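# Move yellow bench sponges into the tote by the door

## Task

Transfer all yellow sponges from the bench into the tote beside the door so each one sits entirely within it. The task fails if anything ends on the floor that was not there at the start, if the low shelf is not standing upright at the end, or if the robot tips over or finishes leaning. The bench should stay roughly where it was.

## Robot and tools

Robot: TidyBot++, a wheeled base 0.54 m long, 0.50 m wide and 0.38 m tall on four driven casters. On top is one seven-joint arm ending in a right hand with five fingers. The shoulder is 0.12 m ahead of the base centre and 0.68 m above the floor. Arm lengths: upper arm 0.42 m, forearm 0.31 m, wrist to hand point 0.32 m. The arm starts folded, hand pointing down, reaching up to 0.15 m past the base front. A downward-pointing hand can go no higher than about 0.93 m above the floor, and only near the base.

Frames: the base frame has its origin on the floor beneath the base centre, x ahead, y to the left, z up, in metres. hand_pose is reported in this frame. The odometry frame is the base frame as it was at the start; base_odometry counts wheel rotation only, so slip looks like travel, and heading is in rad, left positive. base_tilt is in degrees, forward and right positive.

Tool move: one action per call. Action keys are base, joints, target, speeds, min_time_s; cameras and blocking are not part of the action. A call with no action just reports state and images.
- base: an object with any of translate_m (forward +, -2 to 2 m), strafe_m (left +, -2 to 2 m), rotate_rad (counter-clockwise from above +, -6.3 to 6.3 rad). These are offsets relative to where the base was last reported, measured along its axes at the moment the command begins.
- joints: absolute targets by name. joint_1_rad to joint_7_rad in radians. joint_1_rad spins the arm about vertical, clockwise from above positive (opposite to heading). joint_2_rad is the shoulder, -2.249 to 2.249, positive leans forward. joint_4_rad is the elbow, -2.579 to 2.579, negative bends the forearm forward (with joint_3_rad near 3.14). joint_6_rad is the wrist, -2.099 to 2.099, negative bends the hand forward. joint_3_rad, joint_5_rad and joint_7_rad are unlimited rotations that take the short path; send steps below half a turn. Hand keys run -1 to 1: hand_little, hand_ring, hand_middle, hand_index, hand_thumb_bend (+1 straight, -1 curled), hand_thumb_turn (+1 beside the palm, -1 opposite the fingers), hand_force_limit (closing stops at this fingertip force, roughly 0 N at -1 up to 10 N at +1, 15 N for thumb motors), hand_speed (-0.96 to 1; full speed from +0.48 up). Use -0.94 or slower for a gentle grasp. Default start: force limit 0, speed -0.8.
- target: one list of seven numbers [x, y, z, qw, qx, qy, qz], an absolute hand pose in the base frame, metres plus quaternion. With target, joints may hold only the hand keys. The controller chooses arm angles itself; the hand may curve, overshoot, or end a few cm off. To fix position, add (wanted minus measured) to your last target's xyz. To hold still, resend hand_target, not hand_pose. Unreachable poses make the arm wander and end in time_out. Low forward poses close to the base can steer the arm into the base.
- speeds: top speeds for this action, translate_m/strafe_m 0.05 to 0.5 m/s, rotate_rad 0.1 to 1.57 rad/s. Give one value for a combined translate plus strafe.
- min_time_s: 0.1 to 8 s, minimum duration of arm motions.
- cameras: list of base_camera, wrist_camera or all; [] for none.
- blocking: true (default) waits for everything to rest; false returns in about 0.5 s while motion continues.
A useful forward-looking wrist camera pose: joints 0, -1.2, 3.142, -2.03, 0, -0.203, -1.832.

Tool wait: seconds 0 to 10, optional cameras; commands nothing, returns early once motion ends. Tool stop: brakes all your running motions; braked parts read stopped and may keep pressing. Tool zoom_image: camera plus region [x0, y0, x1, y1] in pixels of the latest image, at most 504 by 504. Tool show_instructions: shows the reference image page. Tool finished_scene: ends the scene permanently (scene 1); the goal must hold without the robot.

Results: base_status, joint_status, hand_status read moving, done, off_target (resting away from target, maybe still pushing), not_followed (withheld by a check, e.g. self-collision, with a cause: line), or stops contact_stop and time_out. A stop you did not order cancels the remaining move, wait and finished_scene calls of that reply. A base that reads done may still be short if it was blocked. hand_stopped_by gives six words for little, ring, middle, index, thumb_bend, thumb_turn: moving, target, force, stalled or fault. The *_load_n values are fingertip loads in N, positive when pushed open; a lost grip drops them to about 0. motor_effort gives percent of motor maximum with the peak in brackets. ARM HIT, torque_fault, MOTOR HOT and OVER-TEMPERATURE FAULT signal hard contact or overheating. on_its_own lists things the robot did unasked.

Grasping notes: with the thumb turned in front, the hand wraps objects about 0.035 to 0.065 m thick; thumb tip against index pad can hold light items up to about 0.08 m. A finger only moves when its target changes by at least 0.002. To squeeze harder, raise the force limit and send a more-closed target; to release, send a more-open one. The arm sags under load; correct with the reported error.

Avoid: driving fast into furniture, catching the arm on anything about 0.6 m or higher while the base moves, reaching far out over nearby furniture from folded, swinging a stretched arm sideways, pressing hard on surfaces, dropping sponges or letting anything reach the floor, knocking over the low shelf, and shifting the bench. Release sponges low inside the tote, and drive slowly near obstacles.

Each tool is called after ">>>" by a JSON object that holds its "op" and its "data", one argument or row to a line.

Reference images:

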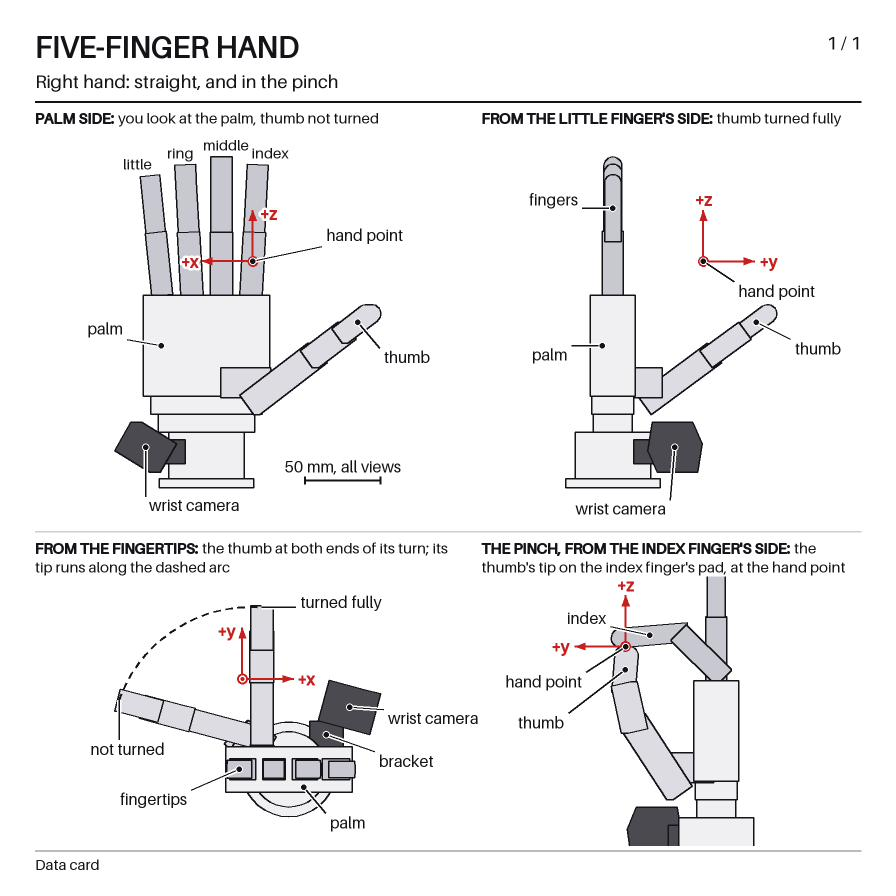

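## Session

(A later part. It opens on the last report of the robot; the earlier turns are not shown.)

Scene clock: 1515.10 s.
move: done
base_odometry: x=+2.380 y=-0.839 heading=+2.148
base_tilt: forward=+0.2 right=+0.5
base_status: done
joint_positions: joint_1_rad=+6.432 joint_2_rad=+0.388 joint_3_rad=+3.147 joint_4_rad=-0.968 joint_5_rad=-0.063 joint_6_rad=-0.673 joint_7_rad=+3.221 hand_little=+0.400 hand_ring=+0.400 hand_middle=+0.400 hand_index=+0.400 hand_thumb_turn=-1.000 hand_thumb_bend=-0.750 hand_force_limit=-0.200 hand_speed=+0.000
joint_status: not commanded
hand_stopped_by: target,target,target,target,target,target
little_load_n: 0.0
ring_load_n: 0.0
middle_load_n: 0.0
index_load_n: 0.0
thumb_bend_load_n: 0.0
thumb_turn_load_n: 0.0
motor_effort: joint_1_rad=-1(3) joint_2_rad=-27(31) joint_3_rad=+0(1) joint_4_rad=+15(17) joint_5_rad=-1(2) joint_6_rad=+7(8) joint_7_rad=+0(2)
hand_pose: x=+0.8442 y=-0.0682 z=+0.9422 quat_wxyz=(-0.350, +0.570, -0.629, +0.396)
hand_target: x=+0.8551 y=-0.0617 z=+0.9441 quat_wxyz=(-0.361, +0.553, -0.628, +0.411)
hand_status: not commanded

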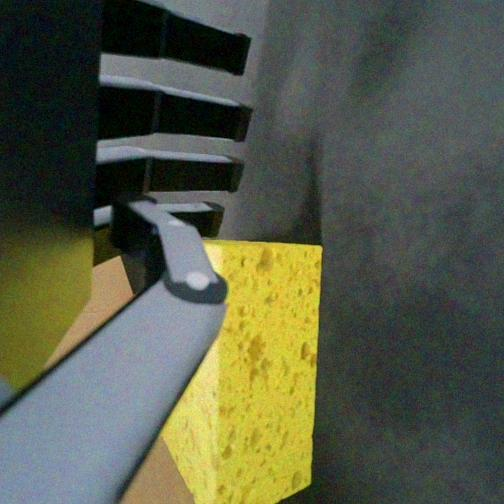

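>>> {"op": "move", "data": {
  "base": {"translate_m":-0.06},
  "speeds": {"translate_m":0.05},
  "cameras": ["wrist_camera"]
}}

>>> {"op": "move", "data": {
  "joints": {"joint_4_rad":-0.80,"joint_6_rad":-0.76},
  "min_time_s": 1.5,
  "cameras": ["all"]
}}

Scene clock: 1523.67 s.
move: done
base_odometry: x=+2.412 y=-0.890 heading=+2.148
base_tilt: forward=+0.2 right=+0.6
base_status: done
joint_positions: joint_1_rad=+6.431 joint_2_rad=+0.388 joint_3_rad=+3.147 joint_4_rad=-0.968 joint_5_rad=-0.063 joint_6_rad=-0.672 joint_7_rad=+3.221 hand_little=+0.400 hand_ring=+0.400 hand_middle=+0.400 hand_index=+0.400 hand_thumb_turn=-1.000 hand_thumb_bend=-0.750 hand_force_limit=-0.200 hand_speed=+0.000
joint_status: not commanded
hand_stopped_by: target,target,target,target,target,target
little_load_n: 0.0
ring_load_n: 0.0
middle_load_n: 0.0
index_load_n: 0.0
thumb_bend_load_n: 0.5
thumb_turn_load_n: 0.0
motor_effort: joint_1_rad=-1(3) joint_2_rad=-26(31) joint_3_rad=+0(1) joint_4_rad=+16(17) joint_5_rad=-1(2) joint_6_rad=+6(8) joint_7_rad=-1(2)
hand_pose: x=+0.8444 y=-0.0675 z=+0.9422 quat_wxyz=(-0.350, +0.570, -0.628, +0.396)
hand_target: x=+0.8551 y=-0.0617 z=+0.9441 quat_wxyz=(-0.361, +0.553, -0.628, +0.411)
hand_status: not commanded

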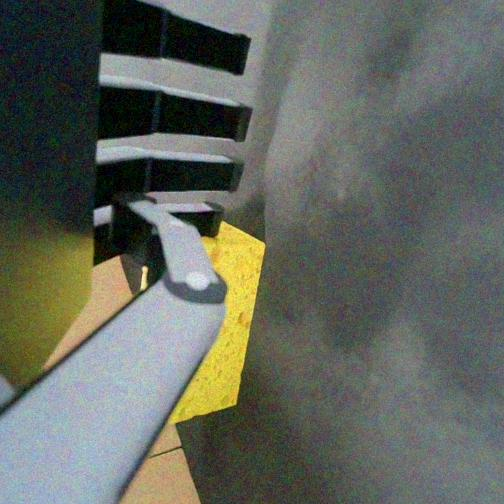

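Scene clock: 1525.47 s.
move: done
base_odometry: x=+2.412 y=-0.890 heading=+2.148
base_tilt: forward=+0.3 right=+0.5
base_status: not commanded
joint_positions: joint_1_rad=+6.431 joint_2_rad=+0.388 joint_3_rad=+3.147 joint_4_rad=-0.828 joint_5_rad=-0.063 joint_6_rad=-0.689 joint_7_rad=+3.221 hand_little=+0.400 hand_ring=+0.400 hand_middle=+0.400 hand_index=+0.400 hand_thumb_turn=-1.000 hand_thumb_bend=-0.750 hand_force_limit=-0.200 hand_speed=+0.000
joint_status: all done
hand_stopped_by: target,target,target,target,target,target
little_load_n: 0.0
ring_load_n: 0.0
middle_load_n: 0.0
index_load_n: 0.0
thumb_bend_load_n: 0.0
thumb_turn_load_n: 0.0
motor_effort: joint_1_rad=-1(2) joint_2_rad=-26(27) joint_3_rad=+0(0) joint_4_rad=+15(17) joint_5_rad=-1(1) joint_6_rad=+7(8) joint_7_rad=-2(2)
hand_pose: x=+0.8541 y=-0.0686 z=+1.0183 quat_wxyz=(-0.383, +0.549, -0.602, +0.436)
hand_target: x=+0.8443 y=-0.0603 z=+1.0163 quat_wxyz=(-0.372, +0.546, -0.620, +0.423)
hand_status: not commanded
pictures: base_camera, wrist_camera

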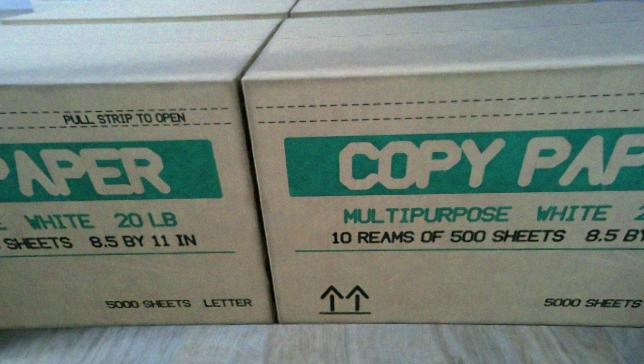

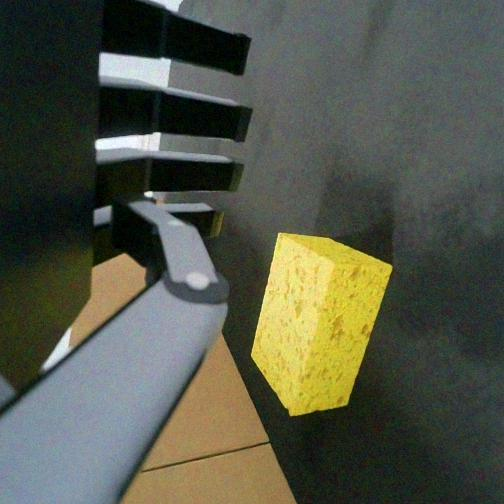

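>>> {"op": "zoom_image", "data": {
  "camera": "wrist_camera",
  "region": [235, 215, 410, 435]
}}

Scaled by 2.291.

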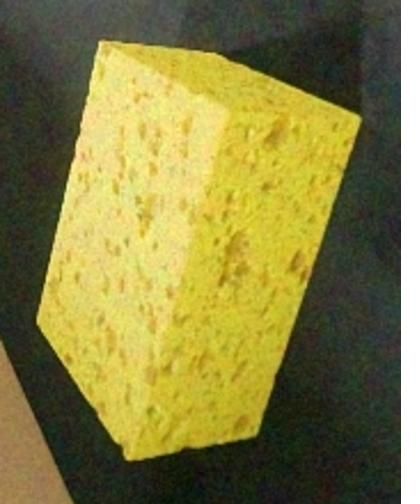

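>>> {"op": "move", "data": {
  "joints": {"joint_1_rad":6.14,"joint_2_rad":0.31,"joint_4_rad":-0.72,"joint_6_rad":-1.0,"joint_7_rad":3.10,"hand_thumb_bend":0.8,"hand_index":0.7,"hand_middle":0.7,"hand_ring":0.7,"hand_little":0.7},
  "base": {"strafe_m":-0.12},
  "speeds": {"strafe_m":0.1},
  "min_time_s": 2,
  "cameras": ["all"]
}}

Scene clock: 1575.90 s.
move: done
base_odometry: x=+2.513 y=-0.824 heading=+2.148
base_tilt: forward=+0.3 right=+0.6
base_status: done
joint_positions: joint_1_rad=+6.159 joint_2_rad=+0.349 joint_3_rad=+3.147 joint_4_rad=-0.750 joint_5_rad=-0.061 joint_6_rad=-0.924 joint_7_rad=+3.179 hand_little=+0.700 hand_ring=+0.700 hand_middle=+0.700 hand_index=+0.700 hand_thumb_turn=-1.000 hand_thumb_bend=+0.800 hand_force_limit=-0.200 hand_speed=+0.000
joint_status: all done
hand_stopped_by: target,target,target,target,target,target
little_load_n: 0.0
ring_load_n: 0.0
middle_load_n: 0.0
index_load_n: 0.0
thumb_bend_load_n: 0.0
thumb_turn_load_n: 0.0
motor_effort: joint_1_rad=-1(4) joint_2_rad=-25(27) joint_3_rad=+0(1) joint_4_rad=+14(16) joint_5_rad=-1(2) joint_6_rad=+7(8) joint_7_rad=-3(3)
hand_pose: x=+0.7944 y=+0.1294 z=+1.0261 quat_wxyz=(-0.410, +0.643, -0.552, +0.338)
hand_target: x=+0.7678 y=+0.1283 z=+1.0488 quat_wxyz=(-0.406, +0.630, -0.570, +0.337)
hand_status: not commanded
pictures: base_camera, wrist_camera

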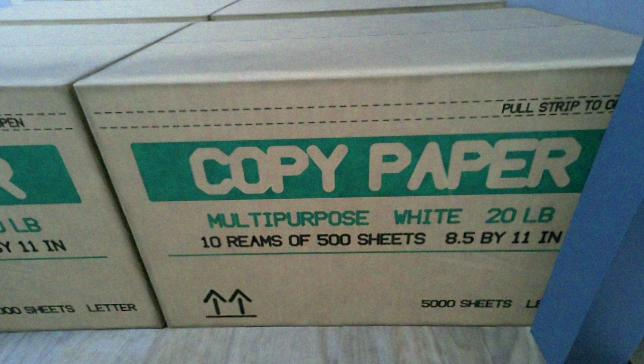

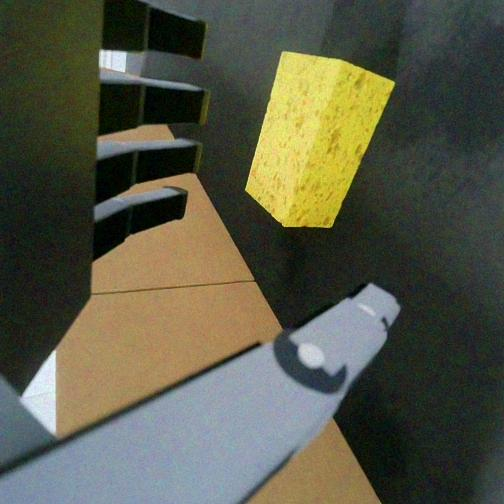

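>>> {"op": "zoom_image", "data": {
  "camera": "wrist_camera",
  "region": [230, 35, 410, 245]
}}

Scaled by 2.400.

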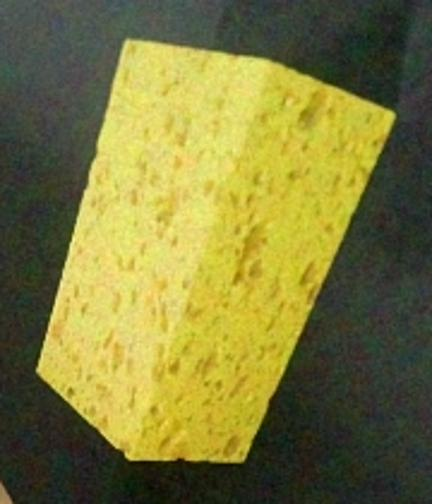

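>>> {"op": "move", "data": {
  "joints": {"joint_4_rad":-0.67,"joint_6_rad":-1.205},
  "min_time_s": 1.5,
  "cameras": []
}}

>>> {"op": "move", "data": {
  "base": {"translate_m":0.125,"strafe_m":0.006},
  "speeds": {"translate_m":0.08},
  "cameras": ["all"]
}}

Scene clock: 1610.83 s.
move: done
base_odometry: x=+2.513 y=-0.824 heading=+2.148
base_tilt: forward=+0.3 right=+0.6
base_status: not commanded
joint_positions: joint_1_rad=+6.159 joint_2_rad=+0.349 joint_3_rad=+3.147 joint_4_rad=-0.701 joint_5_rad=-0.061 joint_6_rad=-1.129 joint_7_rad=+3.179 hand_little=+0.700 hand_ring=+0.700 hand_middle=+0.700 hand_index=+0.700 hand_thumb_turn=-1.000 hand_thumb_bend=+0.800 hand_force_limit=-0.200 hand_speed=+0.000
joint_status: all done
hand_stopped_by: target,target,target,target,target,target
little_load_n: 0.0
ring_load_n: 0.0
middle_load_n: 0.0
index_load_n: 0.0
thumb_bend_load_n: 0.0
thumb_turn_load_n: 0.0
motor_effort: joint_1_rad=-1(2) joint_2_rad=-24(25) joint_3_rad=+0(0) joint_4_rad=+14(16) joint_5_rad=-1(2) joint_6_rad=+6(8) joint_7_rad=-2(2)
hand_pose: x=+0.7535 y=+0.1259 z=+1.0014 quat_wxyz=(-0.361, +0.674, -0.574, +0.292)
hand_target: x=+0.7265 y=+0.1224 z=+1.0239 quat_wxyz=(-0.354, +0.659, -0.595, +0.294)
hand_status: not commanded

Scene clock: 1613.07 s.
move: done
base_odometry: x=+2.440 y=-0.723 heading=+2.148
base_tilt: forward=+0.3 right=+0.5
base_status: done
joint_positions: joint_1_rad=+6.159 joint_2_rad=+0.338 joint_3_rad=+3.147 joint_4_rad=-0.698 joint_5_rad=-0.061 joint_6_rad=-1.132 joint_7_rad=+3.179 hand_little=+0.700 hand_ring=+0.700 hand_middle=+0.700 hand_index=+0.700 hand_thumb_turn=-1.000 hand_thumb_bend=+0.800 hand_force_limit=-0.200 hand_speed=+0.000
joint_status: not commanded
hand_stopped_by: target,target,target,target,target,target
little_load_n: 0.0
ring_load_n: 0.0
middle_load_n: 0.0
index_load_n: -0.5
thumb_bend_load_n: 0.0
thumb_turn_load_n: 0.0
motor_effort: joint_1_rad=-2(3) joint_2_rad=-24(30) joint_3_rad=+0(0) joint_4_rad=+14(15) joint_5_rad=-1(2) joint_6_rad=+6(7) joint_7_rad=-1(2)
hand_pose: x=+0.7492 y=+0.1254 z=+1.0094 quat_wxyz=(-0.364, +0.673, -0.573, +0.295)
hand_target: x=+0.7265 y=+0.1224 z=+1.0239 quat_wxyz=(-0.354, +0.659, -0.595, +0.294)
hand_status: not commanded
pictures: base_camera, wrist_camera

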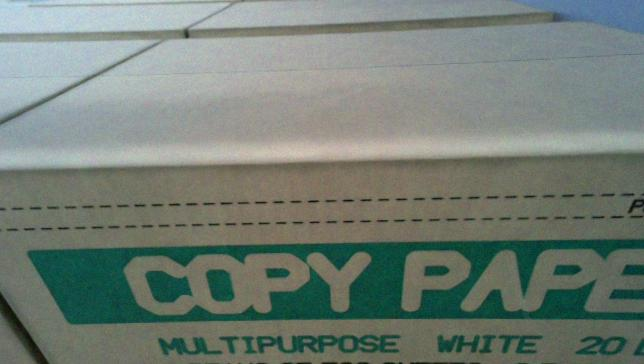

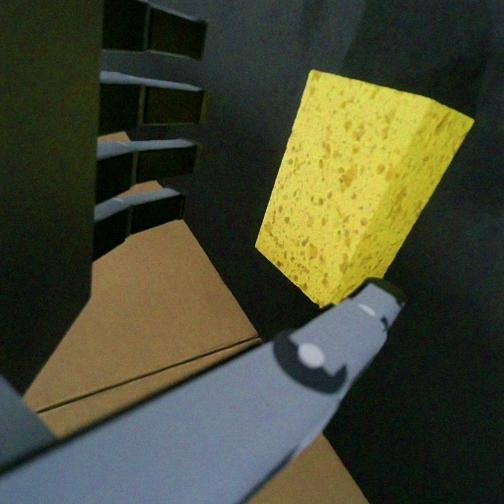

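>>> {"op": "move", "data": {
  "joints": {"joint_2_rad":0.40,"joint_4_rad":-0.785},
  "min_time_s": 2.5,
  "cameras": ["wrist_camera"]
}}

Scene clock: 1630.07 s.
move: done
base_odometry: x=+2.440 y=-0.723 heading=+2.148
base_tilt: forward=+0.3 right=+0.5
base_status: not commanded
joint_positions: joint_1_rad=+6.159 joint_2_rad=+0.363 joint_3_rad=+3.147 joint_4_rad=-0.750 joint_5_rad=-0.061 joint_6_rad=-1.132 joint_7_rad=+3.179 hand_little=+0.700 hand_ring=+0.700 hand_middle=+0.700 hand_index=+0.700 hand_thumb_turn=-1.000 hand_thumb_bend=+0.800 hand_force_limit=-0.200 hand_speed=+0.000
joint_status: all done
hand_stopped_by: target,target,target,target,target,target
little_load_n: 0.0
ring_load_n: 0.0
middle_load_n: 0.0
index_load_n: 0.0
thumb_bend_load_n: 0.0
thumb_turn_load_n: 0.0
motor_effort: joint_1_rad=-2(2) joint_2_rad=-24(25) joint_3_rad=+0(0) joint_4_rad=+14(15) joint_5_rad=-1(2) joint_6_rad=+6(7) joint_7_rad=-2(3)
hand_pose: x=+0.7523 y=+0.1258 z=+0.9672 quat_wxyz=(-0.339, +0.685, -0.585, +0.272)
hand_target: x=+0.7397 y=+0.1243 z=+0.9121 quat_wxyz=(-0.282, +0.690, -0.624, +0.235)
hand_status: not commanded

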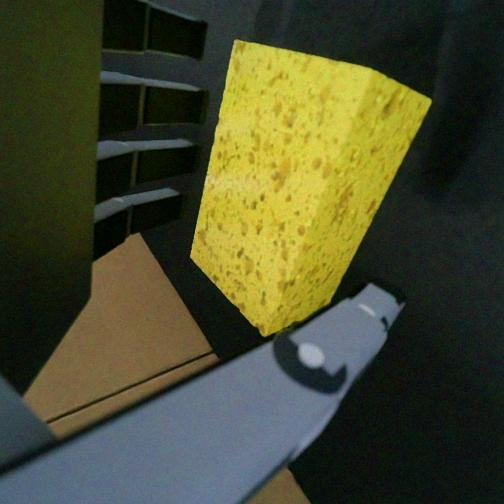

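>>> {"op": "move", "data": {
  "joints": {"joint_2_rad":0.417,"joint_4_rad":-0.80},
  "min_time_s": 1.5,
  "cameras": ["wrist_camera"]
}}

Scene clock: 1635.87 s.
move: done
base_odometry: x=+2.440 y=-0.723 heading=+2.148
base_tilt: forward=+0.2 right=+0.5
base_status: not commanded
joint_positions: joint_1_rad=+6.159 joint_2_rad=+0.376 joint_3_rad=+3.147 joint_4_rad=-0.763 joint_5_rad=-0.061 joint_6_rad=-1.132 joint_7_rad=+3.179 hand_little=+0.700 hand_ring=+0.700 hand_middle=+0.700 hand_index=+0.700 hand_thumb_turn=-1.000 hand_thumb_bend=+0.800 hand_force_limit=-0.200 hand_speed=+0.000
joint_status: all done
hand_stopped_by: target,target,target,target,target,target
little_load_n: 0.0
ring_load_n: 0.0
middle_load_n: 0.0
index_load_n: 0.0
thumb_bend_load_n: 0.0
thumb_turn_load_n: 0.0
motor_effort: joint_1_rad=-1(2) joint_2_rad=-25(26) joint_3_rad=+0(0) joint_4_rad=+14(15) joint_5_rad=-1(2) joint_6_rad=+6(6) joint_7_rad=-1(2)
hand_pose: x=+0.7544 y=+0.1260 z=+0.9521 quat_wxyz=(-0.330, +0.689, -0.589, +0.264)
hand_target: x=+0.7409 y=+0.1245 z=+0.8944 quat_wxyz=(-0.271, +0.694, -0.627, +0.225)
hand_status: not commanded

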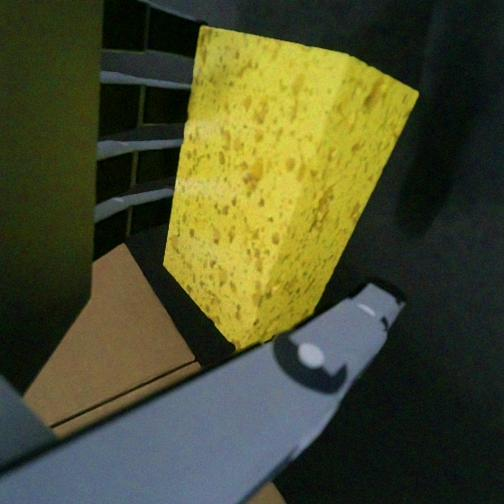

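>>> {"op": "move", "data": {
  "joints": {"hand_index":0.05,"hand_middle":0.05,"hand_thumb_bend":0.2,"hand_speed":-0.92,"hand_force_limit":-0.6},
  "cameras": ["wrist_camera"]
}}

Scene clock: 1643.97 s.
move: off_target
base_odometry: x=+2.440 y=-0.723 heading=+2.148
base_tilt: forward=+0.2 right=+0.5
base_status: not commanded
joint_positions: joint_1_rad=+6.159 joint_2_rad=+0.376 joint_3_rad=+3.147 joint_4_rad=-0.763 joint_5_rad=-0.061 joint_6_rad=-1.132 joint_7_rad=+3.178 hand_little=+0.700 hand_ring=+0.700 hand_middle=+0.320 hand_index=+0.312 hand_thumb_turn=-1.000 hand_thumb_bend=+0.606 hand_force_limit=-0.600 hand_speed=-0.920
joint_status: hand_middle off_target (ended at +0.320, target +0.050); hand_index off_target (ended at +0.312, target +0.050); hand_thumb_bend off_target (ended at +0.606, target +0.200); the others done
hand_stopped_by: target,target,force,force,force,target
little_load_n: 0.0
ring_load_n: 0.0
middle_load_n: 2.5
index_load_n: 2.5
thumb_bend_load_n: 3.5
thumb_turn_load_n: 0.0
motor_effort: joint_1_rad=-1(2) joint_2_rad=-24(25) joint_3_rad=+0(0) joint_4_rad=+13(15) joint_5_rad=-1(2) joint_6_rad=+5(6) joint_7_rad=-2(2)
hand_pose: x=+0.7544 y=+0.1260 z=+0.9521 quat_wxyz=(-0.330, +0.689, -0.589, +0.264)
hand_target: x=+0.7409 y=+0.1245 z=+0.8944 quat_wxyz=(-0.271, +0.694, -0.627, +0.225)
hand_status: not commanded

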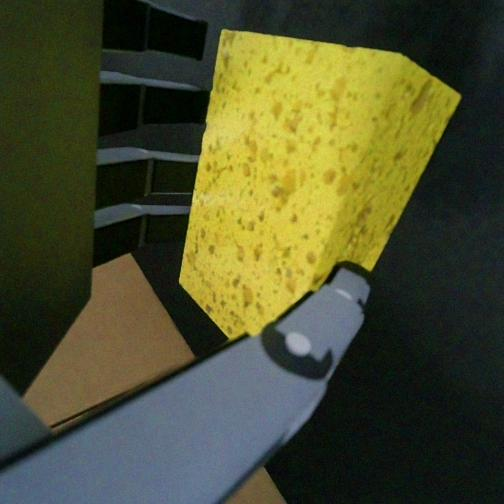

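>>> {"op": "move", "data": {
  "joints": {"hand_index":0.0,"hand_middle":0.0,"hand_thumb_bend":0.1,"hand_speed":-0.94,"hand_force_limit":-0.2},
  "cameras": []
}}

>>> {"op": "move", "data": {
  "joints": {"joint_4_rad":-0.69},
  "min_time_s": 2,
  "cameras": ["wrist_camera"]
}}

Scene clock: 1648.43 s.
move: off_target
base_odometry: x=+2.440 y=-0.723 heading=+2.148
base_tilt: forward=+0.3 right=+0.5
base_status: not commanded
joint_positions: joint_1_rad=+6.159 joint_2_rad=+0.376 joint_3_rad=+3.147 joint_4_rad=-0.763 joint_5_rad=-0.061 joint_6_rad=-1.132 joint_7_rad=+3.178 hand_little=+0.700 hand_ring=+0.700 hand_middle=+0.304 hand_index=+0.296 hand_thumb_turn=-1.000 hand_thumb_bend=+0.598 hand_force_limit=-0.200 hand_speed=-0.940
joint_status: hand_middle off_target (ended at +0.304, target +0.000); hand_index off_target (ended at +0.296, target +0.000); hand_thumb_bend off_target (ended at +0.598, target +0.100); the others done
hand_stopped_by: target,target,force,force,force,target
little_load_n: 0.0
ring_load_n: 0.0
middle_load_n: 4.5
index_load_n: 4.0
thumb_bend_load_n: 6.0
thumb_turn_load_n: 0.0
motor_effort: joint_1_rad=-1(2) joint_2_rad=-24(24) joint_3_rad=+0(0) joint_4_rad=+13(14) joint_5_rad=-1(2) joint_6_rad=+5(6) joint_7_rad=-1(2)
hand_pose: x=+0.7544 y=+0.1261 z=+0.9521 quat_wxyz=(-0.330, +0.689, -0.589, +0.264)
hand_target: x=+0.7409 y=+0.1245 z=+0.8944 quat_wxyz=(-0.271, +0.694, -0.627, +0.225)
hand_status: not commanded

Scene clock: 1650.73 s.
move: done
base_odometry: x=+2.440 y=-0.723 heading=+2.148
base_tilt: forward=+0.3 right=+0.6
base_status: not commanded
joint_positions: joint_1_rad=+6.159 joint_2_rad=+0.379 joint_3_rad=+3.147 joint_4_rad=-0.720 joint_5_rad=-0.061 joint_6_rad=-1.135 joint_7_rad=+3.178 hand_little=+0.700 hand_ring=+0.700 hand_middle=+0.304 hand_index=+0.296 hand_thumb_turn=-1.000 hand_thumb_bend=+0.598 hand_force_limit=-0.200 hand_speed=-0.940
joint_status: all done
hand_stopped_by: target,target,force,force,force,target
little_load_n: 0.0
ring_load_n: 0.0
middle_load_n: 3.5
index_load_n: 4.0
thumb_bend_load_n: 6.5
thumb_turn_load_n: 0.0
motor_effort: joint_1_rad=-1(3) joint_2_rad=-25(26) joint_3_rad=+0(0) joint_4_rad=+13(16) joint_5_rad=-1(2) joint_6_rad=+6(7) joint_7_rad=-1(2)
hand_pose: x=+0.7591 y=+0.1267 z=+0.9709 quat_wxyz=(-0.342, +0.683, -0.583, +0.275)
hand_target: x=+0.7569 y=+0.1268 z=+0.9463 quat_wxyz=(-0.310, +0.679, -0.614, +0.258)
hand_status: not commanded

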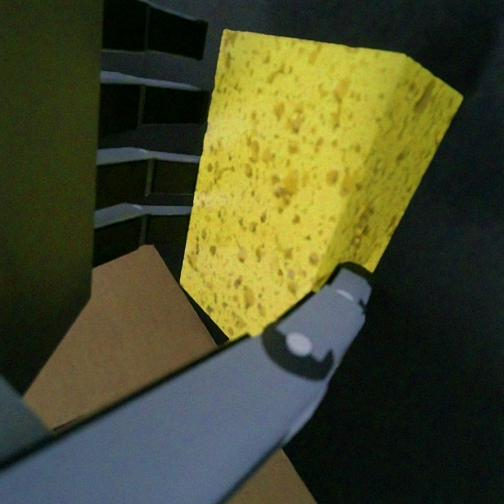

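>>> {"op": "move", "data": {
  "joints": {"joint_2_rad":0.28,"joint_4_rad":-0.70,"joint_6_rad":-1.25},
  "min_time_s": 2.5
}}

>>> {"op": "move", "data": {
  "joints": {"joint_2_rad":0.13,"joint_4_rad":-0.74,"joint_6_rad":-1.36},
  "min_time_s": 3,
  "cameras": ["all"]
}}

Scene clock: 1685.13 s.
move: done
base_odometry: x=+2.440 y=-0.723 heading=+2.148
base_tilt: forward=+0.2 right=+0.6
base_status: not commanded
joint_positions: joint_1_rad=+6.159 joint_2_rad=+0.319 joint_3_rad=+3.147 joint_4_rad=-0.720 joint_5_rad=-0.061 joint_6_rad=-1.176 joint_7_rad=+3.178 hand_little=+0.700 hand_ring=+0.700 hand_middle=+0.304 hand_index=+0.296 hand_thumb_turn=-1.000 hand_thumb_bend=+0.598 hand_force_limit=-0.200 hand_speed=-0.940
joint_status: all done
hand_stopped_by: target,target,force,force,force,target
little_load_n: 0.0
ring_load_n: 0.0
middle_load_n: 4.0
index_load_n: 4.0
thumb_bend_load_n: 6.5
thumb_turn_load_n: 0.0
motor_effort: joint_1_rad=+0(2) joint_2_rad=-23(26) joint_3_rad=+0(0) joint_4_rad=+13(15) joint_5_rad=-1(2) joint_6_rad=+6(7) joint_7_rad=-1(2)
hand_pose: x=+0.7311 y=+0.1234 z=+1.0003 quat_wxyz=(-0.349, +0.681, -0.580, +0.281)
hand_target: x=+0.7039 y=+0.1191 z=+1.0175 quat_wxyz=(-0.339, +0.666, -0.602, +0.281)
hand_status: not commanded
pictures: none

Scene clock: 1688.47 s.
move: done
base_odometry: x=+2.440 y=-0.723 heading=+2.148
base_tilt: forward=+0.2 right=+0.6
base_status: not commanded
joint_positions: joint_1_rad=+6.159 joint_2_rad=+0.165 joint_3_rad=+3.147 joint_4_rad=-0.720 joint_5_rad=-0.061 joint_6_rad=-1.285 joint_7_rad=+3.178 hand_little=+0.700 hand_ring=+0.700 hand_middle=+0.304 hand_index=+0.296 hand_thumb_turn=-1.000 hand_thumb_bend=+0.598 hand_force_limit=-0.200 hand_speed=-0.940
joint_status: all done
hand_stopped_by: target,target,force,force,force,target
little_load_n: 0.0
ring_load_n: 0.0
middle_load_n: 4.0
index_load_n: 4.0
thumb_bend_load_n: 6.5
thumb_turn_load_n: 0.0
motor_effort: joint_1_rad=-1(2) joint_2_rad=-18(25) joint_3_rad=+0(0) joint_4_rad=+13(14) joint_5_rad=-1(2) joint_6_rad=+6(7) joint_7_rad=-1(2)
hand_pose: x=+0.6515 y=+0.1139 z=+1.0653 quat_wxyz=(-0.363, +0.676, -0.570, +0.294)
hand_target: x=+0.6222 y=+0.1074 z=+1.0579 quat_wxyz=(-0.339, +0.666, -0.602, +0.281)
hand_status: not commanded
pictures: base_camera, wrist_camera

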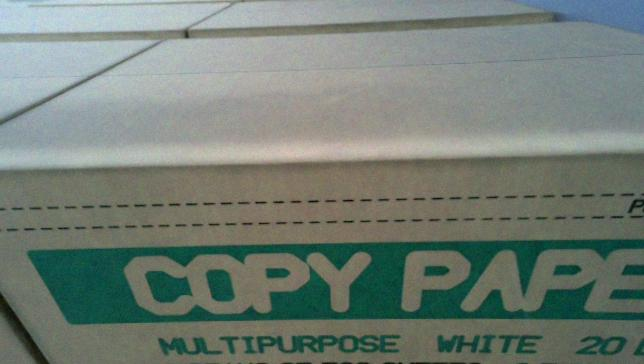

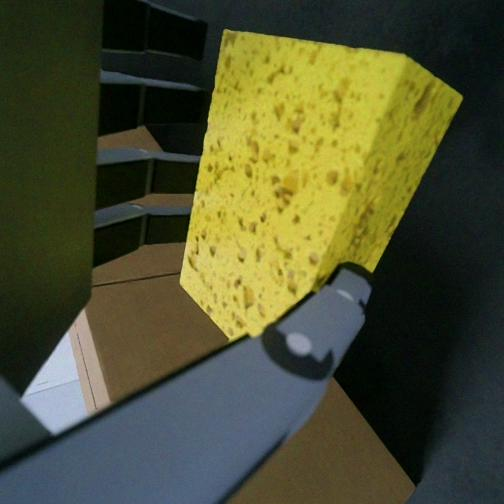

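>>> {"op": "move", "data": {
  "joints": {"joint_2_rad":-0.07,"joint_4_rad":-0.74,"joint_6_rad":-1.60},
  "min_time_s": 3,
  "base": {"translate_m":-0.11},
  "speeds": {"translate_m":0.1},
  "cameras": ["all"]
}}

Scene clock: 1704.37 s.
move: done
base_odometry: x=+2.500 y=-0.815 heading=+2.148
base_tilt: forward=+0.3 right=+0.6
base_status: done
joint_positions: joint_1_rad=+6.159 joint_2_rad=-0.043 joint_3_rad=+3.147 joint_4_rad=-0.720 joint_5_rad=-0.061 joint_6_rad=-1.525 joint_7_rad=+3.178 hand_little=+0.700 hand_ring=+0.700 hand_middle=+0.304 hand_index=+0.296 hand_thumb_turn=-1.000 hand_thumb_bend=+0.598 hand_force_limit=-0.200 hand_speed=-0.940
joint_status: all done
hand_stopped_by: target,target,force,force,force,target
little_load_n: 0.0
ring_load_n: 0.0
middle_load_n: 4.0
index_load_n: 4.0
thumb_bend_load_n: 6.5
thumb_turn_load_n: 0.0
motor_effort: joint_1_rad=-1(3) joint_2_rad=-10(24) joint_3_rad=+0(1) joint_4_rad=+10(14) joint_5_rad=-1(2) joint_6_rad=+6(7) joint_7_rad=-2(2)
hand_pose: x=+0.5114 y=+0.0966 z=+1.1088 quat_wxyz=(-0.351, +0.685, -0.570, +0.286)
hand_target: x=+0.4847 y=+0.0876 z=+1.0956 quat_wxyz=(-0.325, +0.673, -0.608, +0.270)
hand_status: not commanded
pictures: base_camera, wrist_camera

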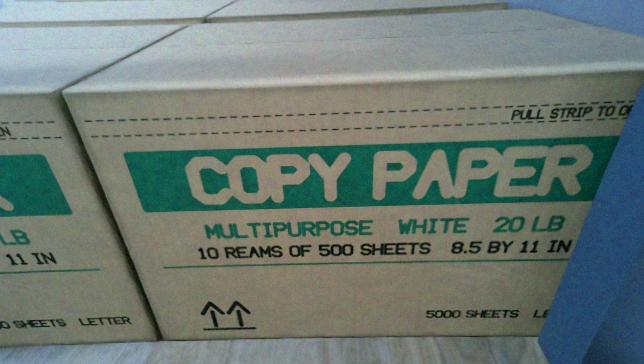

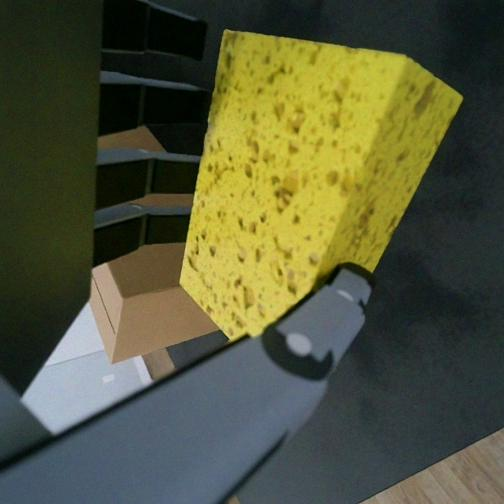

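>>> {"op": "move", "data": {
  "base": {"strafe_m":1.2},
  "speeds": {"strafe_m":0.25},
  "cameras": ["all"]
}}

Scene clock: 1715.20 s.
move: done
base_odometry: x=+1.494 y=-1.470 heading=+2.148
base_tilt: forward=+0.2 right=+0.5
base_status: done
joint_positions: joint_1_rad=+6.157 joint_2_rad=-0.044 joint_3_rad=+3.147 joint_4_rad=-0.720 joint_5_rad=-0.058 joint_6_rad=-1.526 joint_7_rad=+3.178 hand_little=+0.700 hand_ring=+0.700 hand_middle=+0.304 hand_index=+0.296 hand_thumb_turn=-1.000 hand_thumb_bend=+0.598 hand_force_limit=-0.200 hand_speed=-0.940
joint_status: not commanded
hand_stopped_by: target,target,force,force,force,target
little_load_n: 0.0
ring_load_n: 0.0
middle_load_n: 3.5
index_load_n: 4.0
thumb_bend_load_n: 6.5
thumb_turn_load_n: 0.0
motor_effort: joint_1_rad=-1(3) joint_2_rad=-9(11) joint_3_rad=+0(2) joint_4_rad=+11(12) joint_5_rad=-1(2) joint_6_rad=+6(7) joint_7_rad=-1(2)
hand_pose: x=+0.5105 y=+0.0965 z=+1.1092 quat_wxyz=(-0.351, +0.686, -0.570, +0.287)
hand_target: x=+0.4847 y=+0.0876 z=+1.0956 quat_wxyz=(-0.325, +0.673, -0.608, +0.270)
hand_status: not commanded
pictures: base_camera, wrist_camera

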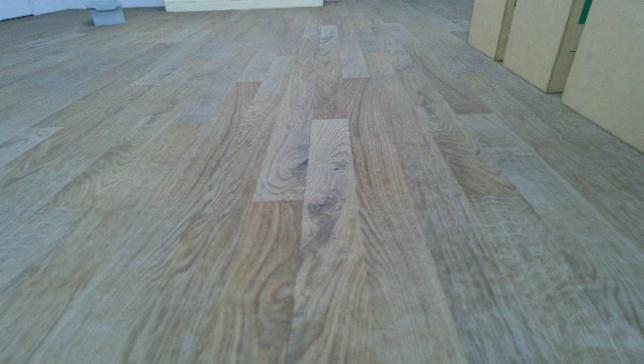

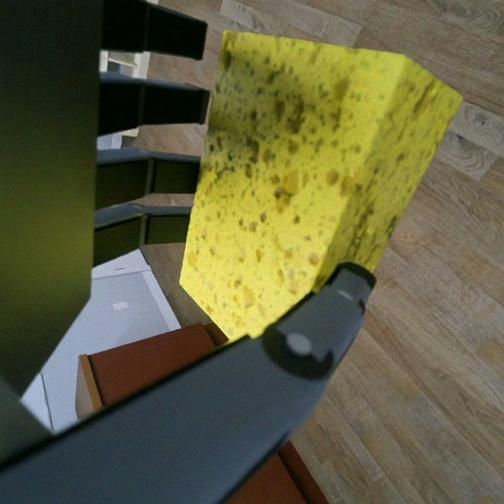

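>>> {"op": "move", "data": {
  "base": {"rotate_rad":0.317},
  "speeds": {"rotate_rad":0.5}
}}

>>> {"op": "move", "data": {
  "base": {"translate_m":1.7},
  "speeds": {"translate_m":0.35},
  "cameras": ["all"]
}}

Scene clock: 1726.73 s.
move: done
base_odometry: x=+1.494 y=-1.470 heading=+2.465
base_tilt: forward=+0.2 right=+0.6
base_status: done
joint_positions: joint_1_rad=+6.156 joint_2_rad=-0.045 joint_3_rad=+3.147 joint_4_rad=-0.720 joint_5_rad=-0.056 joint_6_rad=-1.526 joint_7_rad=+3.178 hand_little=+0.700 hand_ring=+0.700 hand_middle=+0.304 hand_index=+0.296 hand_thumb_turn=-1.000 hand_thumb_bend=+0.598 hand_force_limit=-0.200 hand_speed=-0.940
joint_status: not commanded
hand_stopped_by: target,target,force,force,force,target
little_load_n: 0.0
ring_load_n: 0.0
middle_load_n: 4.0
index_load_n: 4.0
thumb_bend_load_n: 6.5
thumb_turn_load_n: 0.0
motor_effort: joint_1_rad=-2(2) joint_2_rad=-9(10) joint_3_rad=+0(2) joint_4_rad=+10(12) joint_5_rad=-1(2) joint_6_rad=+7(7) joint_7_rad=-1(3)
hand_pose: x=+0.5103 y=+0.0965 z=+1.1092 quat_wxyz=(-0.351, +0.686, -0.570, +0.287)
hand_target: x=+0.4847 y=+0.0876 z=+1.0956 quat_wxyz=(-0.325, +0.673, -0.608, +0.270)
hand_status: not commanded
pictures: none

Scene clock: 1732.57 s.
move: done
base_odometry: x=+0.169 y=-0.406 heading=+2.465
base_tilt: forward=+0.2 right=+0.5
base_status: done
joint_positions: joint_1_rad=+6.156 joint_2_rad=-0.063 joint_3_rad=+3.147 joint_4_rad=-0.720 joint_5_rad=-0.056 joint_6_rad=-1.529 joint_7_rad=+3.178 hand_little=+0.700 hand_ring=+0.700 hand_middle=+0.304 hand_index=+0.296 hand_thumb_turn=-1.000 hand_thumb_bend=+0.598 hand_force_limit=-0.200 hand_speed=-0.940
joint_status: not commanded
hand_stopped_by: target,target,force,force,force,target
little_load_n: 0.0
ring_load_n: 0.0
middle_load_n: 4.0
index_load_n: 4.0
thumb_bend_load_n: 6.5
thumb_turn_load_n: 0.0
motor_effort: joint_1_rad=-1(2) joint_2_rad=-9(13) joint_3_rad=+0(1) joint_4_rad=+11(12) joint_5_rad=-1(2) joint_6_rad=+7(8) joint_7_rad=-1(3)
hand_pose: x=+0.5020 y=+0.0954 z=+1.1159 quat_wxyz=(-0.356, +0.683, -0.567, +0.292)
hand_target: x=+0.4847 y=+0.0876 z=+1.0956 quat_wxyz=(-0.325, +0.673, -0.608, +0.270)
hand_status: not commanded
pictures: base_camera, wrist_camera

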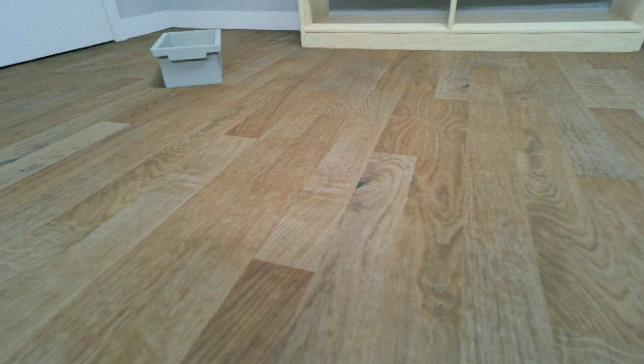

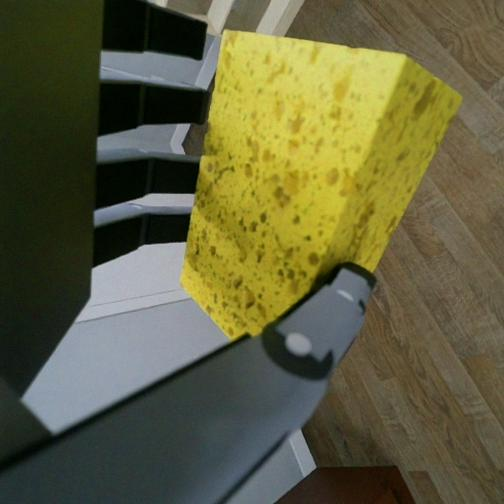

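>>> {"op": "zoom_image", "data": {
  "camera": "base_camera",
  "region": [120, 10, 260, 100]
}}

Scaled by 3.600.

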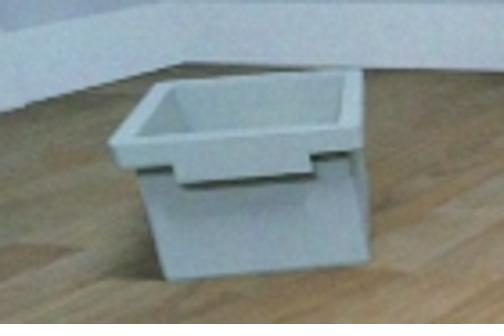

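>>> {"op": "move", "data": {
  "base": {"translate_m":0.47,"strafe_m":0.15,"rotate_rad":0.284},
  "speeds": {"translate_m":0.25,"rotate_rad":0.3},
  "cameras": ["base_camera"]
}}

Scene clock: 1746.37 s.
move: done
base_odometry: x=-0.292 y=-0.228 heading=+2.749
base_tilt: forward=+0.3 right=+0.5
base_status: done
joint_positions: joint_1_rad=+6.156 joint_2_rad=-0.066 joint_3_rad=+3.147 joint_4_rad=-0.720 joint_5_rad=-0.055 joint_6_rad=-1.529 joint_7_rad=+3.178 hand_little=+0.700 hand_ring=+0.700 hand_middle=+0.304 hand_index=+0.296 hand_thumb_turn=-1.000 hand_thumb_bend=+0.598 hand_force_limit=-0.200 hand_speed=-0.940
joint_status: not commanded
hand_stopped_by: target,target,force,force,force,target
little_load_n: 0.0
ring_load_n: 0.0
middle_load_n: 3.5
index_load_n: 3.5
thumb_bend_load_n: 6.5
thumb_turn_load_n: 0.0
motor_effort: joint_1_rad=-1(3) joint_2_rad=-9(11) joint_3_rad=+0(1) joint_4_rad=+10(11) joint_5_rad=-1(2) joint_6_rad=+6(7) joint_7_rad=-1(2)
hand_pose: x=+0.5004 y=+0.0948 z=+1.1172 quat_wxyz=(-0.357, +0.682, -0.567, +0.293)
hand_target: x=+0.4847 y=+0.0876 z=+1.0956 quat_wxyz=(-0.325, +0.673, -0.608, +0.270)
hand_status: not commanded

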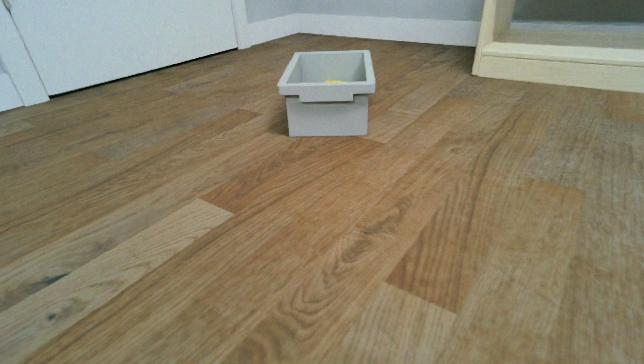

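>>> {"op": "zoom_image", "data": {
  "camera": "base_camera",
  "region": [260, 40, 400, 140]
}}

Scaled by 3.600.

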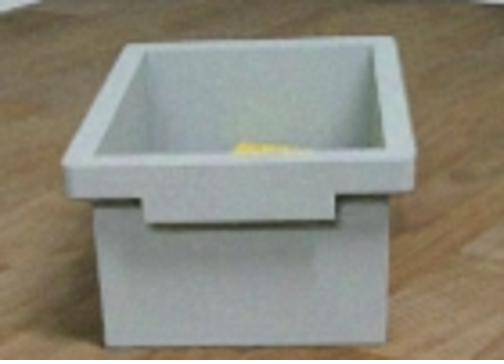

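>>> {"op": "move", "data": {
  "target": [0.60, 0.0, 0.90, 0.2988, -0.6409, 0.6409, -0.2988],
  "min_time_s": 3
}}

>>> {"op": "move", "data": {
  "target": [0.62, 0.0, 0.65, 0.2988, -0.6409, 0.6409, -0.2988],
  "min_time_s": 3
}}

>>> {"op": "move", "data": {
  "target": [0.62, 0.0, 0.42, 0.2988, -0.6409, 0.6409, -0.2988],
  "min_time_s": 3,
  "cameras": ["all"]
}}

Scene clock: 1762.47 s.
move: done
base_odometry: x=-0.292 y=-0.228 heading=+2.749
base_tilt: forward=+0.3 right=+0.6
base_status: not commanded
joint_positions: joint_1_rad=+6.156 joint_2_rad=-0.067 joint_3_rad=+3.344 joint_4_rad=-1.461 joint_5_rad=-0.055 joint_6_rad=-0.948 joint_7_rad=+3.180 hand_little=+0.700 hand_ring=+0.700 hand_middle=+0.304 hand_index=+0.296 hand_thumb_turn=-1.000 hand_thumb_bend=+0.598 hand_force_limit=-0.200 hand_speed=-0.940
joint_status: not commanded
hand_stopped_by: target,target,force,force,force,target
little_load_n: 0.0
ring_load_n: 0.0
middle_load_n: 4.0
index_load_n: 4.0
thumb_bend_load_n: 6.5
thumb_turn_load_n: 0.0
motor_effort: joint_1_rad=+0(2) joint_2_rad=-13(14) joint_3_rad=+0(1) joint_4_rad=+15(16) joint_5_rad=-1(2) joint_6_rad=+5(7) joint_7_rad=-2(2)
hand_pose: x=+0.5927 y=+0.0081 z=+0.8903 quat_wxyz=(-0.283, +0.633, -0.669, +0.268)
hand_target: x=+0.6000 y=+0.0000 z=+0.9000 quat_wxyz=(-0.299, +0.641, -0.641, +0.299)
hand_status: done (0.015 m and 5.2 deg from the pose sent, 0.257 m and 11.8 deg at the start)
pictures: none

Scene clock: 1766.07 s.
move: done
base_odometry: x=-0.292 y=-0.228 heading=+2.749
base_tilt: forward=+0.2 right=+0.5
base_status: not commanded
joint_positions: joint_1_rad=+6.912 joint_2_rad=+0.131 joint_3_rad=+2.548 joint_4_rad=-2.080 joint_5_rad=+0.651 joint_6_rad=-0.114 joint_7_rad=+2.605 hand_little=+0.700 hand_ring=+0.700 hand_middle=+0.304 hand_index=+0.296 hand_thumb_turn=-1.000 hand_thumb_bend=+0.598 hand_force_limit=-0.200 hand_speed=-0.940
joint_status: not commanded
hand_stopped_by: target,target,force,force,force,target
little_load_n: 0.0
ring_load_n: -0.5
middle_load_n: 3.5
index_load_n: 4.0
thumb_bend_load_n: 6.5
thumb_turn_load_n: 0.0
motor_effort: joint_1_rad=-1(2) joint_2_rad=-14(15) joint_3_rad=-1(1) joint_4_rad=+13(16) joint_5_rad=-1(2) joint_6_rad=+4(6) joint_7_rad=-1(2)
hand_pose: x=+0.6183 y=-0.0129 z=+0.6609 quat_wxyz=(-0.273, +0.645, -0.641, +0.315)
hand_target: x=+0.6200 y=+0.0000 z=+0.6500 quat_wxyz=(-0.299, +0.641, -0.641, +0.299)
hand_status: done (0.017 m and 3.5 deg from the pose sent, 0.242 m and 5.2 deg at the start)
pictures: none

Scene clock: 1769.67 s.
move: done
base_odometry: x=-0.292 y=-0.228 heading=+2.749
base_tilt: forward=+0.2 right=+0.6
base_status: not commanded
joint_positions: joint_1_rad=+6.164 joint_2_rad=+0.742 joint_3_rad=+3.464 joint_4_rad=-2.350 joint_5_rad=+0.365 joint_6_rad=+0.823 joint_7_rad=+2.756 hand_little=+0.700 hand_ring=+0.700 hand_middle=+0.304 hand_index=+0.296 hand_thumb_turn=-1.000 hand_thumb_bend=+0.598 hand_force_limit=-0.200 hand_speed=-0.940
joint_status: not commanded
hand_stopped_by: target,target,force,force,force,target
little_load_n: 0.0
ring_load_n: 0.0
middle_load_n: 4.0
index_load_n: 4.0
thumb_bend_load_n: 6.5
thumb_turn_load_n: 0.0
motor_effort: joint_1_rad=-1(2) joint_2_rad=-23(24) joint_3_rad=+2(2) joint_4_rad=+4(14) joint_5_rad=-2(2) joint_6_rad=+5(7) joint_7_rad=-2(2)
hand_pose: x=+0.6190 y=+0.0090 z=+0.4248 quat_wxyz=(-0.305, +0.635, -0.657, +0.271)
hand_target: x=+0.6200 y=+0.0000 z=+0.4200 quat_wxyz=(-0.299, +0.641, -0.641, +0.299)
hand_status: done (0.010 m and 3.8 deg from the pose sent, 0.241 m and 3.5 deg at the start)
pictures: base_camera, wrist_camera

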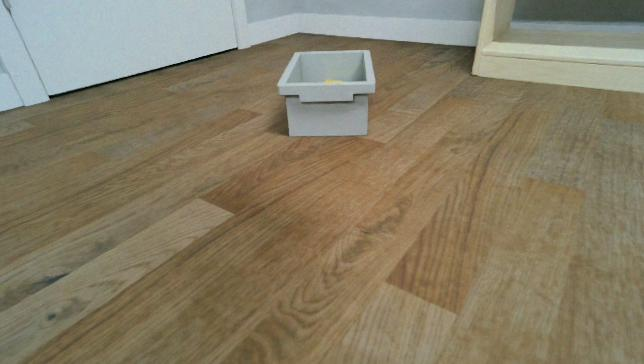

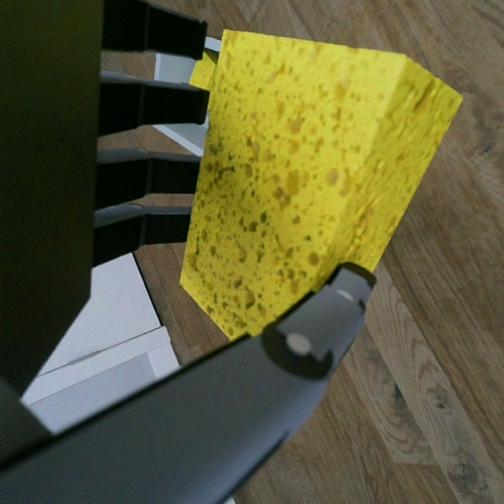

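>>> {"op": "move", "data": {
  "base": {"translate_m":0.37},
  "speeds": {"translate_m":0.15},
  "cameras": ["all"]
}}

Scene clock: 1775.93 s.
move: done
base_odometry: x=-0.634 y=-0.087 heading=+2.749
base_tilt: forward=+0.2 right=+0.6
base_status: done
joint_positions: joint_1_rad=+6.164 joint_2_rad=+0.744 joint_3_rad=+3.464 joint_4_rad=-2.357 joint_5_rad=+0.363 joint_6_rad=+0.828 joint_7_rad=+2.757 hand_little=+0.700 hand_ring=+0.700 hand_middle=+0.304 hand_index=+0.296 hand_thumb_turn=-1.000 hand_thumb_bend=+0.598 hand_force_limit=-0.200 hand_speed=-0.940
joint_status: not commanded
hand_stopped_by: target,target,force,force,force,target
little_load_n: 0.0
ring_load_n: 0.0
middle_load_n: 4.0
index_load_n: 4.0
thumb_bend_load_n: 6.5
thumb_turn_load_n: 0.0
motor_effort: joint_1_rad=-1(2) joint_2_rad=-23(25) joint_3_rad=+2(2) joint_4_rad=+4(5) joint_5_rad=-2(2) joint_6_rad=+6(6) joint_7_rad=-1(2)
hand_pose: x=+0.6158 y=+0.0093 z=+0.4234 quat_wxyz=(-0.303, +0.634, -0.658, +0.269)
hand_target: x=+0.6200 y=+0.0000 z=+0.4200 quat_wxyz=(-0.299, +0.641, -0.641, +0.299)
hand_status: not commanded
pictures: base_camera, wrist_camera

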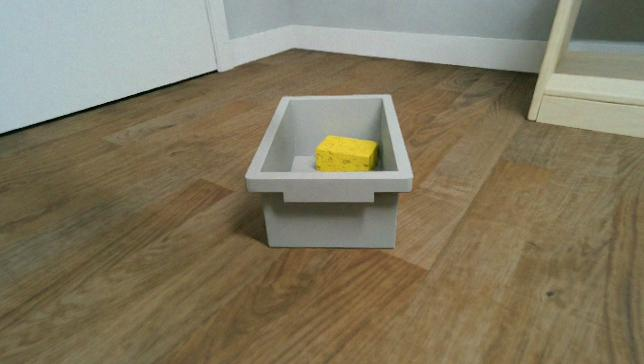

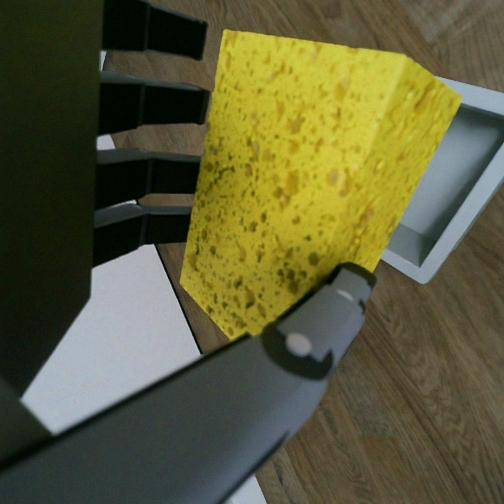

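>>> {"op": "move", "data": {
  "target": [0.70, 0.03, 0.33, 0.2988, -0.6409, 0.6409, -0.2988],
  "joints": {"hand_ring":0.5,"hand_little":0.5},
  "min_time_s": 2.5,
  "cameras": ["all"]
}}

Scene clock: 1815.07 s.
move: done
base_odometry: x=-0.634 y=-0.087 heading=+2.749
base_tilt: forward=+0.2 right=+0.5
base_status: not commanded
joint_positions: joint_1_rad=+6.025 joint_2_rad=+1.032 joint_3_rad=+3.515 joint_4_rad=-2.105 joint_5_rad=+0.272 joint_6_rad=+0.828 joint_7_rad=+2.757 hand_little=+0.500 hand_ring=+0.500 hand_middle=+0.304 hand_index=+0.296 hand_thumb_turn=-1.000 hand_thumb_bend=+0.598 hand_force_limit=-0.200 hand_speed=-0.940
joint_status: all done
hand_stopped_by: target,target,force,force,force,target
little_load_n: 0.0
ring_load_n: 0.0
middle_load_n: 3.5
index_load_n: 4.0
thumb_bend_load_n: 6.5
thumb_turn_load_n: 0.0
motor_effort: joint_1_rad=-2(3) joint_2_rad=-28(29) joint_3_rad=+4(4) joint_4_rad=+4(4) joint_5_rad=-2(3) joint_6_rad=+6(6) joint_7_rad=-1(2)
hand_pose: x=+0.6808 y=+0.0311 z=+0.3313 quat_wxyz=(-0.281, +0.677, -0.618, +0.285)
hand_target: x=+0.7000 y=+0.0300 z=+0.3300 quat_wxyz=(-0.299, +0.641, -0.641, +0.299)
hand_status: done (0.019 m and 5.5 deg from the pose sent, 0.127 m and 4.0 deg at the start)
pictures: base_camera, wrist_camera

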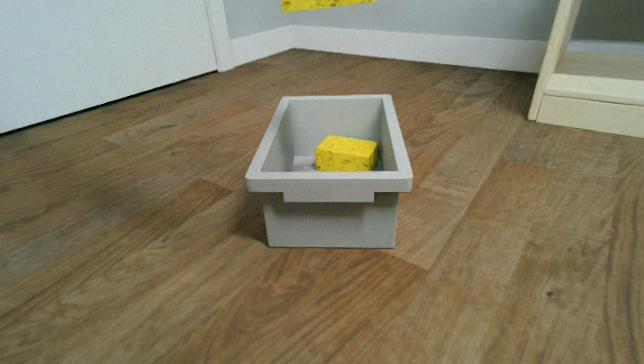

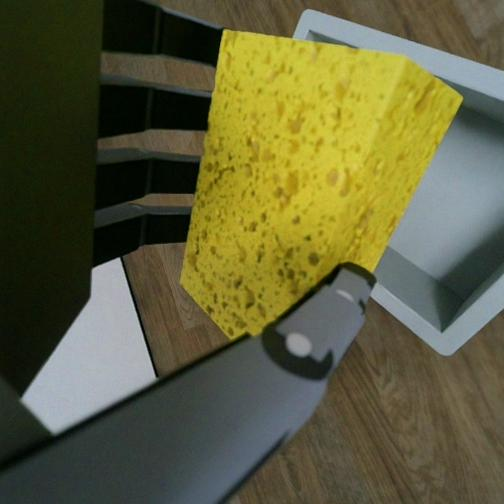

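>>> {"op": "move", "data": {
  "target": [0.738, 0.045, 0.23, 0.2988, -0.6409, 0.6409, -0.2988],
  "min_time_s": 2,
  "cameras": ["all"]
}}

Scene clock: 1835.93 s.
move: done
base_odometry: x=-0.634 y=-0.087 heading=+2.749
base_tilt: forward=+0.3 right=+0.6
base_status: not commanded
joint_positions: joint_1_rad=+5.972 joint_2_rad=+1.302 joint_3_rad=+3.537 joint_4_rad=-1.862 joint_5_rad=+0.185 joint_6_rad=+0.828 joint_7_rad=+2.687 hand_little=+0.500 hand_ring=+0.500 hand_middle=+0.304 hand_index=+0.296 hand_thumb_turn=-1.000 hand_thumb_bend=+0.598 hand_force_limit=-0.200 hand_speed=-0.940
joint_status: not commanded
hand_stopped_by: target,target,force,force,force,target
little_load_n: 0.0
ring_load_n: 0.0
middle_load_n: 4.0
index_load_n: 3.5
thumb_bend_load_n: 6.5
thumb_turn_load_n: 0.5
motor_effort: joint_1_rad=-1(2) joint_2_rad=-31(32) joint_3_rad=+5(6) joint_4_rad=+2(4) joint_5_rad=-3(3) joint_6_rad=+5(6) joint_7_rad=-1(2)
hand_pose: x=+0.7225 y=+0.0428 z=+0.2326 quat_wxyz=(-0.278, +0.678, -0.617, +0.288)
hand_target: x=+0.7380 y=+0.0450 z=+0.2300 quat_wxyz=(-0.299, +0.641, -0.641, +0.299)
hand_status: done (0.016 m and 5.7 deg from the pose sent, 0.117 m and 5.5 deg at the start)
pictures: base_camera, wrist_camera

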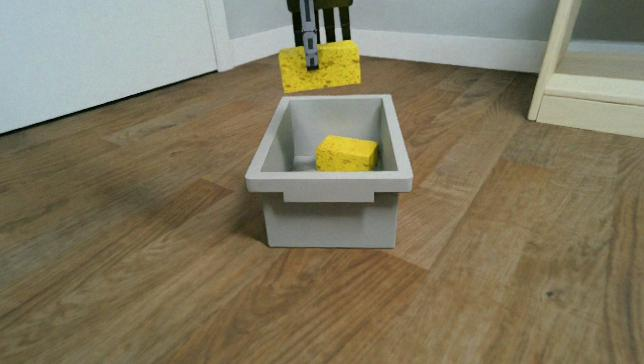

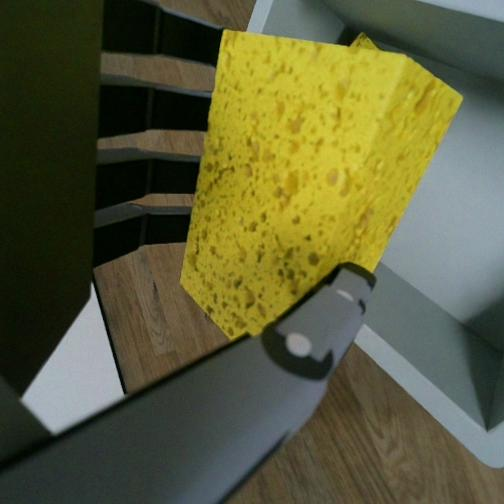

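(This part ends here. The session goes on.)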